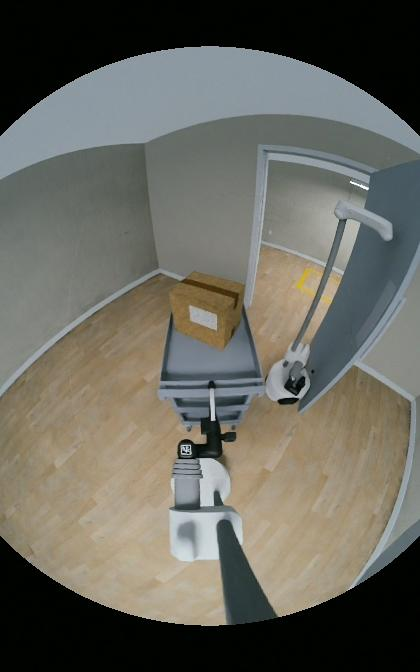

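>>> move:
  blocking: false
  r2: {"base":{"translate_m":0.045,"strafe_m":0.25},"pace":"slow"}

>>> wait:
  seconds: 6

>>> move:
  blocking: false
  r2: {"base":{"rotate_rad":-0.21},"pace":"slow"}

>>> wait:
  seconds: 4

>>> move:
  blocking: false
  r2: {"base":{"translate_m":0.045,"strafe_m":0.25},"pace":"slow"}

>>> wait:
  seconds: 6

>>> move:
  blocking: false
  r2: {"base":{"rotate_rad":-0.21},"pace":"slow"}

>>> wait:
  seconds: 4

>>> wait:
  seconds: 0.2
  cameras: ["r1_head_left_camera","r1_head_right_camera","r2_head_camera","r2_head_right_camera"]

Scene clock: 416.50 s.
move: r2 moving
r1: as last shown
r1.lidar_m: 0.61 2.79 0.25 - 0.25 0.25 0.51 1.24 1.18 0.52 0.46 0.48
r1.motor_effort: lift_m=+20(20) arm_m=+4(5) wheel_0=-3(3) wheel_1=+0(0) wheel_2=+1(1)
r1.servo_current: wrist_yaw_rad=65(72) wrist_pitch_rad=39(52) wrist_roll_rad=46(72) gripper_m=39(46)
r1.wrist_depth_mm: 136 138 - 469 279 195 - / 112 139 - 477 281 198 - / 116 139 260 480 282 189 - / 137 156 - 484 285 190 - / 1983 - - 488 285 190 159 / 1182 1182 195 496 191 190 - / 854 750 750 143 266 173 -
r2.base_odometry: x=-1.355 y=-2.026 heading=-1.402
r2.turned_by_wheels: -0.001
r2.turned_by_imu: +0.000
r2.base_tilt: forward=-0.7 right=+0.1
r2.lidar_m: 0.40 0.41 2.65 2.96 3.87 3.83 2.57 2.11 2.09 2.32 0.92 0.42
r2.base_status: translate_m moving; strafe_m moving
r2.joint_positions: lift_m=+0.688 arm_m=+0.000 wrist_yaw_rad=-0.003 wrist_pitch_rad=+0.002 wrist_roll_rad=+1.569 gripper_m=-0.019
r2.joint_status: not commanded
r2.measured_speeds: translate_m=+0.010 strafe_m=+0.051 rotate_rad=+0.000 lift_m=+0.000 arm_m=+0.000 wrist_yaw_rad=+0.000 wrist_pitch_rad=+0.000 wrist_roll_rad=+0.000
r2.motor_effort: lift_m=+21(21) arm_m=-3(4) wheel_0=-9(11) wheel_1=+9(9) wheel_2=-9(9)
r2.servo_current: wrist_yaw_rad=52(59) wrist_pitch_rad=39(46) wrist_roll_rad=52(52) gripper_m=72(78)
r2.hand_pose: x=+0.4590 y=-0.0883 z=+0.8652 quat_wxyz=(+0.708, +0.706, +0.000, -0.002) (m; r2's base frame)
r2.wrist_depth_mm: - - - 169 229 1661 1205 / - - - 169 229 1430 - / - - 544 170 230 - - / - - 462 171 230 - - / - - 512 172 231 - - / - - 188 172 180 - - / - - - - 233 - -
pictures: none

Scene clock: 419.77 s.
earlier move: r2 done
r1.base_odometry: x=-1.530 y=+1.560 heading=+2.925
r1.turned_by_wheels: +0.000
r1.turned_by_imu: +0.000
r1.base_tilt: forward=-1.6 right=+1.3
r1.lidar_m: 1.06 2.79 0.25 - 0.25 0.25 0.51 1.25 1.23 2.76 0.49 0.55
r1.base_status: not commanded
r1.joint_positions: lift_m=+0.127 arm_m=+0.000 wrist_yaw_rad=+3.092 wrist_pitch_rad=+0.002 wrist_roll_rad=+0.000 gripper_m=+0.056
r1.joint_status: not commanded
r1.measured_speeds: all 0
r1.motor_effort: lift_m=+20(20) arm_m=+5(5) wheel_0=-3(3) wheel_1=+0(1) wheel_2=+0(1)
r1.servo_current: wrist_yaw_rad=46(72) wrist_pitch_rad=52(52) wrist_roll_rad=59(72) gripper_m=46(52)
r1.hand_pose: x=-0.1129 y=+0.1016 z=+0.3046 quat_wxyz=(+0.025, -0.001, +0.000, +1.000) (m; r1's base frame)
r1.wrist_depth_mm: 136 138 - 473 278 196 - / 112 139 - 477 279 197 - / 116 139 260 480 282 190 - / 137 157 - 492 283 190 - / 1921 - - 484 285 190 159 / 1182 1205 194 492 191 190 - / 831 750 759 143 266 173 -
r2.base_odometry: x=-1.115 y=-2.028 heading=-1.402
r2.turned_by_wheels: +0.000
r2.turned_by_imu: +0.000
r2.base_tilt: forward=-0.7 right=+0.1
r2.lidar_m: 0.42 2.46 2.44 2.68 3.76 3.71 2.85 2.30 2.30 2.57 1.07 0.38
r2.base_status: done
r2.joint_positions: lift_m=+0.688 arm_m=+0.000 wrist_yaw_rad=-0.003 wrist_pitch_rad=+0.002 wrist_roll_rad=+1.569 gripper_m=-0.019
r2.joint_status: not commanded
r2.measured_speeds: all 0
r2.motor_effort: lift_m=+21(21) arm_m=-4(4) wheel_0=-7(13) wheel_1=+3(9) wheel_2=-6(10)
r2.servo_current: wrist_yaw_rad=52(65) wrist_pitch_rad=39(46) wrist_roll_rad=39(59) gripper_m=85(85)
r2.hand_pose: x=+0.4590 y=-0.0883 z=+0.8652 quat_wxyz=(+0.708, +0.706, +0.000, -0.002) (m; r2's base frame)
r2.wrist_depth_mm: 1708 484 466 120 174 - - / - 413 415 128 185 - - / - 492 459 136 196 - - / - - 559 145 210 - - / - - - 154 225 - - / - - 187 167 180 1661 504 / - - - - - 1756 1182
wait: 3.27 of 6 s (r2 has come to rest)
pictures: none

Scene clock: 420.27 s.
move: r2 moving
r1: as last shown
r1.lidar_m: 1.07 2.79 0.25 - 0.25 0.25 0.53 1.25 1.21 2.77 0.50 0.59
r1.motor_effort: lift_m=+20(20) arm_m=+4(5) wheel_0=-3(3) wheel_1=+0(0) wheel_2=+0(1)
r1.servo_current: wrist_yaw_rad=39(59) wrist_pitch_rad=46(52) wrist_roll_rad=46(59) gripper_m=46(46)
r1.wrist_depth_mm: 136 138 - 469 278 195 - / 112 139 - 477 279 197 - / 116 139 260 480 282 188 - / 136 156 - 477 282 190 - / 1983 - - 488 286 190 159 / 1205 1182 193 488 191 190 - / 831 759 750 143 266 173 -
r2.base_odometry: x=-1.115 y=-2.029 heading=-1.524
r2.turned_by_wheels: -0.122
r2.turned_by_imu: -0.118
r2.base_tilt: forward=-0.6 right=+0.1
r2.lidar_m: 0.41 0.46 2.44 2.57 3.72 3.72 3.17 2.36 2.29 2.44 1.08 0.40
r2.base_status: rotate_rad moving
r2.joint_positions: lift_m=+0.688 arm_m=+0.000 wrist_yaw_rad=+0.005 wrist_pitch_rad=+0.002 wrist_roll_rad=+1.569 gripper_m=-0.019
r2.joint_status: not commanded
r2.measured_speeds: translate_m=+0.002 strafe_m=-0.002 rotate_rad=-0.450 lift_m=+0.000 arm_m=+0.000 wrist_yaw_rad=+0.000 wrist_pitch_rad=+0.000 wrist_roll_rad=+0.000
r2.motor_effort: lift_m=+21(21) arm_m=-3(4) wheel_0=+9(13) wheel_1=+7(9) wheel_2=+12(12)
r2.servo_current: wrist_yaw_rad=46(59) wrist_pitch_rad=46(46) wrist_roll_rad=39(59) gripper_m=78(85)
r2.hand_pose: x=+0.4598 y=-0.0859 z=+0.8652 quat_wxyz=(+0.708, +0.706, +0.003, +0.001) (m; r2's base frame)
r2.wrist_depth_mm: 1708 - - 138 191 - - / - 488 480 143 200 - - / - 442 433 149 208 - - / - - 512 155 216 - - / - - 603 162 227 - - / - - 188 170 181 1618 530 / - - - - 247 - 484
pictures: none

Scene clock: 420.97 s.
earlier move: r2 done
r1.base_odometry: x=-1.530 y=+1.560 heading=+2.925
r1.turned_by_wheels: +0.000
r1.turned_by_imu: +0.000
r1.base_tilt: forward=-1.6 right=+1.2
r1.lidar_m: 1.07 2.82 0.25 - 0.25 0.25 0.50 1.28 1.23 2.75 0.50 0.54
r1.base_status: not commanded
r1.joint_positions: lift_m=+0.127 arm_m=+0.000 wrist_yaw_rad=+3.092 wrist_pitch_rad=+0.002 wrist_roll_rad=+0.000 gripper_m=+0.056
r1.joint_status: not commanded
r1.measured_speeds: all 0
r1.motor_effort: lift_m=+20(20) arm_m=+4(5) wheel_0=-3(3) wheel_1=+0(0) wheel_2=+0(1)
r1.servo_current: wrist_yaw_rad=39(72) wrist_pitch_rad=39(52) wrist_roll_rad=46(59) gripper_m=39(46)
r1.hand_pose: x=-0.1129 y=+0.1016 z=+0.3046 quat_wxyz=(+0.025, -0.001, +0.000, +1.000) (m; r1's base frame)
r1.wrist_depth_mm: 136 138 - 469 278 196 - / 112 139 - 477 279 197 - / 116 139 262 473 282 189 - / 136 157 - 480 282 190 - / 1863 - - 488 283 190 159 / 1182 1182 193 492 191 190 - / 854 759 759 143 266 173 -
r2.base_odometry: x=-1.115 y=-2.029 heading=-1.611
r2.turned_by_wheels: -0.087
r2.turned_by_imu: -0.084
r2.base_tilt: forward=-0.7 right=+0.1
r2.lidar_m: 0.38 0.43 2.45 2.52 3.31 3.68 3.48 2.43 2.31 2.37 1.09 0.40
r2.base_status: done
r2.joint_positions: lift_m=+0.688 arm_m=+0.000 wrist_yaw_rad=+0.002 wrist_pitch_rad=+0.002 wrist_roll_rad=+1.569 gripper_m=-0.019
r2.joint_status: not commanded
r2.measured_speeds: all 0
r2.motor_effort: lift_m=+21(21) arm_m=-4(4) wheel_0=+5(13) wheel_1=+5(9) wheel_2=+6(12)
r2.servo_current: wrist_yaw_rad=46(59) wrist_pitch_rad=39(46) wrist_roll_rad=52(59) gripper_m=78(85)
r2.hand_pose: x=+0.4595 y=-0.0868 z=+0.8652 quat_wxyz=(+0.708, +0.706, +0.002, +0.000) (m; r2's base frame)
r2.wrist_depth_mm: 1708 - - 158 213 1661 1160 / - - - 160 218 778 - / - 488 484 163 223 - - / - - 469 165 226 - - / - - 535 169 229 - - / - - 187 172 180 - - / - - - - 237 - 504
wait: 0.70 of 4 s (r2 has come to rest)
pictures: none

Scene clock: 421.47 s.
move: r2 moving
r1: as last shown
r1.base_tilt: forward=-1.6 right=+1.3
r1.lidar_m: 1.09 2.79 0.25 - 0.25 0.25 0.52 1.26 1.23 2.77 0.48 0.56
r1.motor_effort: lift_m=+20(20) arm_m=+4(5) wheel_0=-2(3) wheel_1=+0(0) wheel_2=+0(1)
r1.servo_current: wrist_yaw_rad=52(59) wrist_pitch_rad=33(46) wrist_roll_rad=65(65) gripper_m=46(46)
r1.wrist_depth_mm: 136 138 - 473 278 196 - / 112 138 - 477 279 196 - / 116 139 260 480 282 189 - / 136 157 - 484 283 190 - / 1983 - - 488 285 190 159 / 1182 1182 193 492 191 190 - / 831 750 750 143 268 173 -
r2.base_odometry: x=-1.102 y=-2.031 heading=-1.612
r2.turned_by_wheels: -0.001
r2.turned_by_imu: -0.001
r2.base_tilt: forward=-0.7 right=+0.1
r2.lidar_m: 0.39 0.42 2.42 2.50 3.31 3.71 3.48 2.45 2.32 2.41 1.11 0.42
r2.base_status: translate_m moving; strafe_m moving
r2.joint_positions: lift_m=+0.688 arm_m=+0.000 wrist_yaw_rad=+0.000 wrist_pitch_rad=+0.002 wrist_roll_rad=+1.569 gripper_m=-0.019
r2.joint_status: not commanded
r2.measured_speeds: translate_m=+0.010 strafe_m=+0.050 rotate_rad=-0.002 lift_m=+0.000 arm_m=+0.000 wrist_yaw_rad=-0.021 wrist_pitch_rad=+0.000 wrist_roll_rad=+0.000
r2.motor_effort: lift_m=+21(21) arm_m=-4(4) wheel_0=-8(9) wheel_1=+10(10) wheel_2=-8(8)
r2.servo_current: wrist_yaw_rad=59(59) wrist_pitch_rad=46(46) wrist_roll_rad=33(59) gripper_m=85(85)
r2.hand_pose: x=+0.4593 y=-0.0873 z=+0.8652 quat_wxyz=(+0.708, +0.706, +0.001, -0.001) (m; r2's base frame)
r2.wrist_depth_mm: 1708 - - 159 216 1576 1160 / - - - 161 220 778 - / - 512 492 164 224 - - / - - 473 166 227 - - / - - 525 169 230 - - / - - 188 172 180 - - / - - - - 236 - 508
pictures: none

Scene clock: 424.73 s.
earlier move: r2 done
r1.base_odometry: x=-1.530 y=+1.560 heading=+2.925
r1.turned_by_wheels: +0.000
r1.turned_by_imu: +0.000
r1.base_tilt: forward=-1.6 right=+1.3
r1.lidar_m: 4.94 2.78 0.25 - 0.25 0.25 0.54 1.29 1.21 2.77 0.53 0.67
r1.base_status: not commanded
r1.joint_positions: lift_m=+0.127 arm_m=+0.000 wrist_yaw_rad=+3.092 wrist_pitch_rad=+0.002 wrist_roll_rad=+0.000 gripper_m=+0.056
r1.joint_status: not commanded
r1.measured_speeds: all 0
r1.motor_effort: lift_m=+20(20) arm_m=+4(5) wheel_0=-3(3) wheel_1=+0(1) wheel_2=+0(1)
r1.servo_current: wrist_yaw_rad=78(78) wrist_pitch_rad=46(52) wrist_roll_rad=46(65) gripper_m=46(52)
r1.hand_pose: x=-0.1129 y=+0.1016 z=+0.3046 quat_wxyz=(+0.025, -0.001, +0.000, +1.000) (m; r1's base frame)
r1.wrist_depth_mm: 136 138 - 469 279 195 - / 112 138 - 473 281 197 - / 116 139 260 480 282 189 - / 136 157 - 477 285 190 - / 1921 - - 488 285 190 159 / 1205 1182 193 492 191 190 - / 866 750 750 143 266 173 -
r2.base_odometry: x=-0.867 y=-2.084 heading=-1.612
r2.turned_by_wheels: +0.000
r2.turned_by_imu: +0.000
r2.base_tilt: forward=-0.7 right=+0.0
r2.lidar_m: 0.43 2.34 2.20 2.27 3.00 3.64 3.76 2.66 2.54 2.63 1.22 0.37
r2.base_status: done
r2.joint_positions: lift_m=+0.688 arm_m=+0.000 wrist_yaw_rad=-0.002 wrist_pitch_rad=+0.002 wrist_roll_rad=+1.569 gripper_m=-0.019
r2.joint_status: not commanded
r2.measured_speeds: all 0
r2.motor_effort: lift_m=+21(21) arm_m=-4(4) wheel_0=-5(11) wheel_1=+3(10) wheel_2=-7(10)
r2.servo_current: wrist_yaw_rad=52(72) wrist_pitch_rad=39(46) wrist_roll_rad=39(59) gripper_m=78(91)
r2.hand_pose: x=+0.4591 y=-0.0881 z=+0.8652 quat_wxyz=(+0.708, +0.706, +0.000, -0.002) (m; r2's base frame)
r2.wrist_depth_mm: - 455 439 114 169 - - / - 399 404 123 180 - - / - 480 466 130 193 - - / - - 580 141 206 - - / - - - 154 224 1756 - / - - 188 165 179 1618 496 / - - - - - 1708 1205
wait: 3.27 of 6 s (r2 has come to rest)
pictures: none

Scene clock: 425.23 s.
move: r2 moving
r1: as last shown
r1.lidar_m: 4.94 2.80 0.25 - 0.25 0.25 0.53 1.26 1.23 2.78 0.53 0.66
r1.motor_effort: lift_m=+20(20) arm_m=+4(5) wheel_0=-2(3) wheel_1=+0(0) wheel_2=+0(1)
r1.servo_current: wrist_yaw_rad=46(78) wrist_pitch_rad=33(46) wrist_roll_rad=46(52) gripper_m=33(46)
r1.wrist_depth_mm: 136 138 - 469 277 196 - / 112 139 - 469 279 197 - / 116 139 260 473 281 189 - / 137 157 - 477 282 190 - / 1983 - - 488 283 190 159 / 1205 1205 193 492 191 190 - / 842 741 750 143 266 174 -
r2.base_odometry: x=-0.867 y=-2.084 heading=-1.734
r2.turned_by_wheels: -0.122
r2.turned_by_imu: -0.118
r2.base_tilt: forward=-0.7 right=+0.1
r2.lidar_m: 0.41 0.49 2.19 2.22 2.70 3.65 3.66 2.78 2.53 2.57 1.23 0.41
r2.base_status: rotate_rad moving
r2.joint_positions: lift_m=+0.688 arm_m=+0.000 wrist_yaw_rad=+0.005 wrist_pitch_rad=+0.002 wrist_roll_rad=+1.569 gripper_m=-0.019
r2.joint_status: not commanded
r2.measured_speeds: translate_m=+0.000 strafe_m=-0.001 rotate_rad=-0.452 lift_m=+0.000 arm_m=+0.000 wrist_yaw_rad=+0.000 wrist_pitch_rad=+0.000 wrist_roll_rad=+0.000
r2.motor_effort: lift_m=+21(21) arm_m=-4(4) wheel_0=+11(12) wheel_1=+6(9) wheel_2=+10(11)
r2.servo_current: wrist_yaw_rad=59(59) wrist_pitch_rad=39(46) wrist_roll_rad=39(59) gripper_m=85(85)
r2.hand_pose: x=+0.4597 y=-0.0860 z=+0.8652 quat_wxyz=(+0.708, +0.706, +0.003, +0.001) (m; r2's base frame)
r2.wrist_depth_mm: 1756 - 535 130 181 - - / - 480 445 134 192 - - / - 439 442 142 204 - - / - - 521 150 213 - - / - - 640 157 225 - - / - - 187 169 179 1618 508 / - - - - - - 1182
pictures: none

Scene clock: 425.93 s.
earlier move: r2 done
r1.base_odometry: x=-1.530 y=+1.560 heading=+2.925
r1.turned_by_wheels: +0.000
r1.turned_by_imu: +0.000
r1.base_tilt: forward=-1.5 right=+1.3
r1.lidar_m: 4.96 2.78 0.25 - 0.25 0.25 0.50 1.24 1.21 2.76 0.51 0.64
r1.base_status: not commanded
r1.joint_positions: lift_m=+0.127 arm_m=+0.000 wrist_yaw_rad=+3.092 wrist_pitch_rad=+0.002 wrist_roll_rad=+0.000 gripper_m=+0.056
r1.joint_status: not commanded
r1.measured_speeds: all 0
r1.motor_effort: lift_m=+20(20) arm_m=+4(5) wheel_0=-3(4) wheel_1=+0(0) wheel_2=+0(1)
r1.servo_current: wrist_yaw_rad=33(78) wrist_pitch_rad=46(46) wrist_roll_rad=46(52) gripper_m=39(46)
r1.hand_pose: x=-0.1129 y=+0.1016 z=+0.3046 quat_wxyz=(+0.025, -0.001, +0.000, +1.000) (m; r1's base frame)
r1.wrist_depth_mm: 136 138 - 473 278 196 - / 112 138 - 477 279 197 - / 116 139 262 484 282 189 - / 136 157 - 484 283 190 - / 1983 - - 488 285 190 159 / 1205 1182 194 488 191 191 - / 842 750 759 143 267 173 -
r2.base_odometry: x=-0.867 y=-2.084 heading=-1.821
r2.turned_by_wheels: -0.086
r2.turned_by_imu: -0.084
r2.base_tilt: forward=-0.7 right=+0.1
r2.lidar_m: 0.40 0.43 2.20 2.19 2.60 3.63 3.64 2.95 2.54 2.55 1.31 0.43
r2.base_status: done
r2.joint_positions: lift_m=+0.688 arm_m=+0.000 wrist_yaw_rad=+0.002 wrist_pitch_rad=+0.002 wrist_roll_rad=+1.569 gripper_m=-0.019
r2.joint_status: not commanded
r2.measured_speeds: all 0
r2.motor_effort: lift_m=+21(21) arm_m=-4(4) wheel_0=+4(12) wheel_1=+4(9) wheel_2=+8(11)
r2.servo_current: wrist_yaw_rad=39(59) wrist_pitch_rad=46(46) wrist_roll_rad=59(59) gripper_m=78(85)
r2.hand_pose: x=+0.4595 y=-0.0869 z=+0.8652 quat_wxyz=(+0.708, +0.706, +0.002, +0.000) (m; r2's base frame)
r2.wrist_depth_mm: - - - 151 207 1576 580 / - - 585 155 213 768 - / - 1921 459 158 217 778 - / - 504 480 162 223 - - / - - 549 167 229 - - / - - 187 171 180 - - / - - - - 239 - 504
wait: 0.70 of 4 s (r2 has come to rest)
pictures: none

Scene clock: 426.13 s.
r1.base_odometry: x=-1.530 y=+1.560 heading=+2.925
r1.turned_by_wheels: +0.000
r1.turned_by_imu: +0.000
r1.base_tilt: forward=-1.6 right=+1.2
r1.lidar_m: 4.96 2.80 0.25 - 0.25 0.25 0.48 1.26 1.23 2.77 0.52 0.62
r1.base_status: not commanded
r1.joint_positions: lift_m=+0.127 arm_m=+0.000 wrist_yaw_rad=+3.092 wrist_pitch_rad=+0.002 wrist_roll_rad=+0.000 gripper_m=+0.056
r1.joint_status: not commanded
r1.measured_speeds: all 0
r1.motor_effort: lift_m=+20(20) arm_m=+4(5) wheel_0=-3(4) wheel_1=+0(0) wheel_2=+0(1)
r1.servo_current: wrist_yaw_rad=46(78) wrist_pitch_rad=46(46) wrist_roll_rad=65(52) gripper_m=39(46)
r1.hand_pose: x=-0.1129 y=+0.1016 z=+0.3046 quat_wxyz=(+0.025, -0.001, +0.000, +1.000) (m; r1's base frame)
r1.wrist_depth_mm: 136 138 - 469 277 195 - / 112 138 - 477 282 198 - / 116 139 262 477 281 189 - / 136 156 - 488 282 190 - / 1983 - - 496 283 189 160 / 1182 1205 194 492 191 190 - / 842 741 741 143 266 173 -
r2.base_odometry: x=-0.867 y=-2.084 heading=-1.821
r2.turned_by_wheels: +0.000
r2.turned_by_imu: +0.000
r2.base_tilt: forward=-0.7 right=+0.1
r2.lidar_m: 0.39 0.45 2.21 2.22 2.58 3.65 3.66 2.96 2.54 2.55 1.32 0.42
r2.base_status: done
r2.joint_positions: lift_m=+0.688 arm_m=+0.000 wrist_yaw_rad=+0.002 wrist_pitch_rad=+0.002 wrist_roll_rad=+1.569 gripper_m=-0.019
r2.joint_status: not commanded
r2.measured_speeds: all 0
r2.motor_effort: lift_m=+21(21) arm_m=-4(4) wheel_0=+4(12) wheel_1=+4(9) wheel_2=+8(11)
r2.servo_current: wrist_yaw_rad=52(59) wrist_pitch_rad=39(46) wrist_roll_rad=52(59) gripper_m=78(85)
r2.hand_pose: x=+0.4595 y=-0.0869 z=+0.8652 quat_wxyz=(+0.708, +0.706, +0.002, +0.000) (m; r2's base frame)
r2.wrist_depth_mm: - - - 152 208 1576 580 / - - 591 155 213 778 - / - 1863 459 158 218 778 - / - 504 480 163 224 - - / - - 549 167 229 - - / - - 187 172 180 - - / - - - - 240 - 504
wait: 0.20 s; no rest
pictures: r1_head_left_camera, r1_head_right_camera, r2_head_camera, r2_head_right_camera
Images, in order (width x height): r1_head_left_camera 420x672, r1_head_right_camera 420x672, r2_head_camera 420x560, r2_head_right_camera 420x672.

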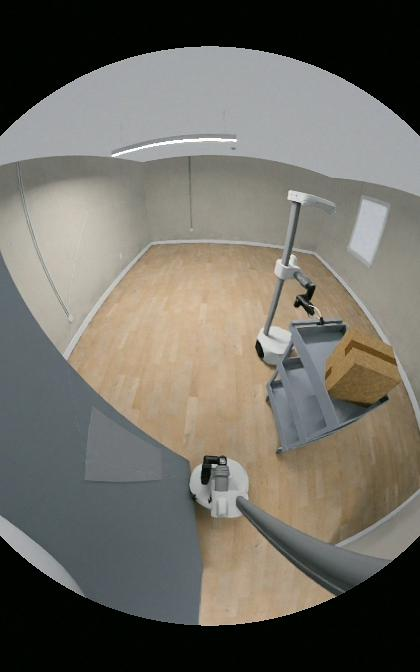

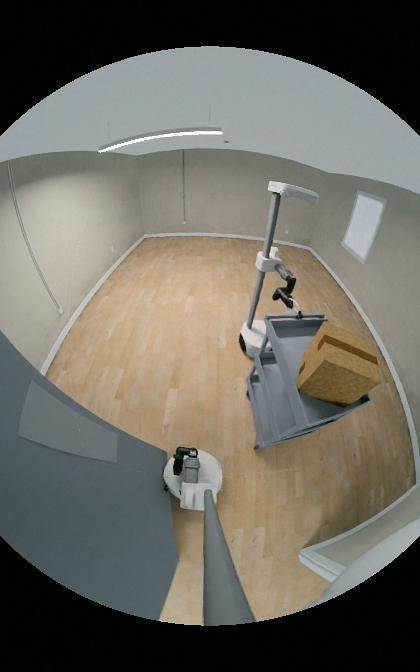

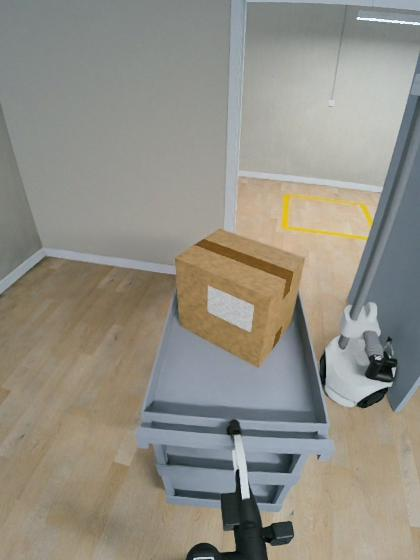

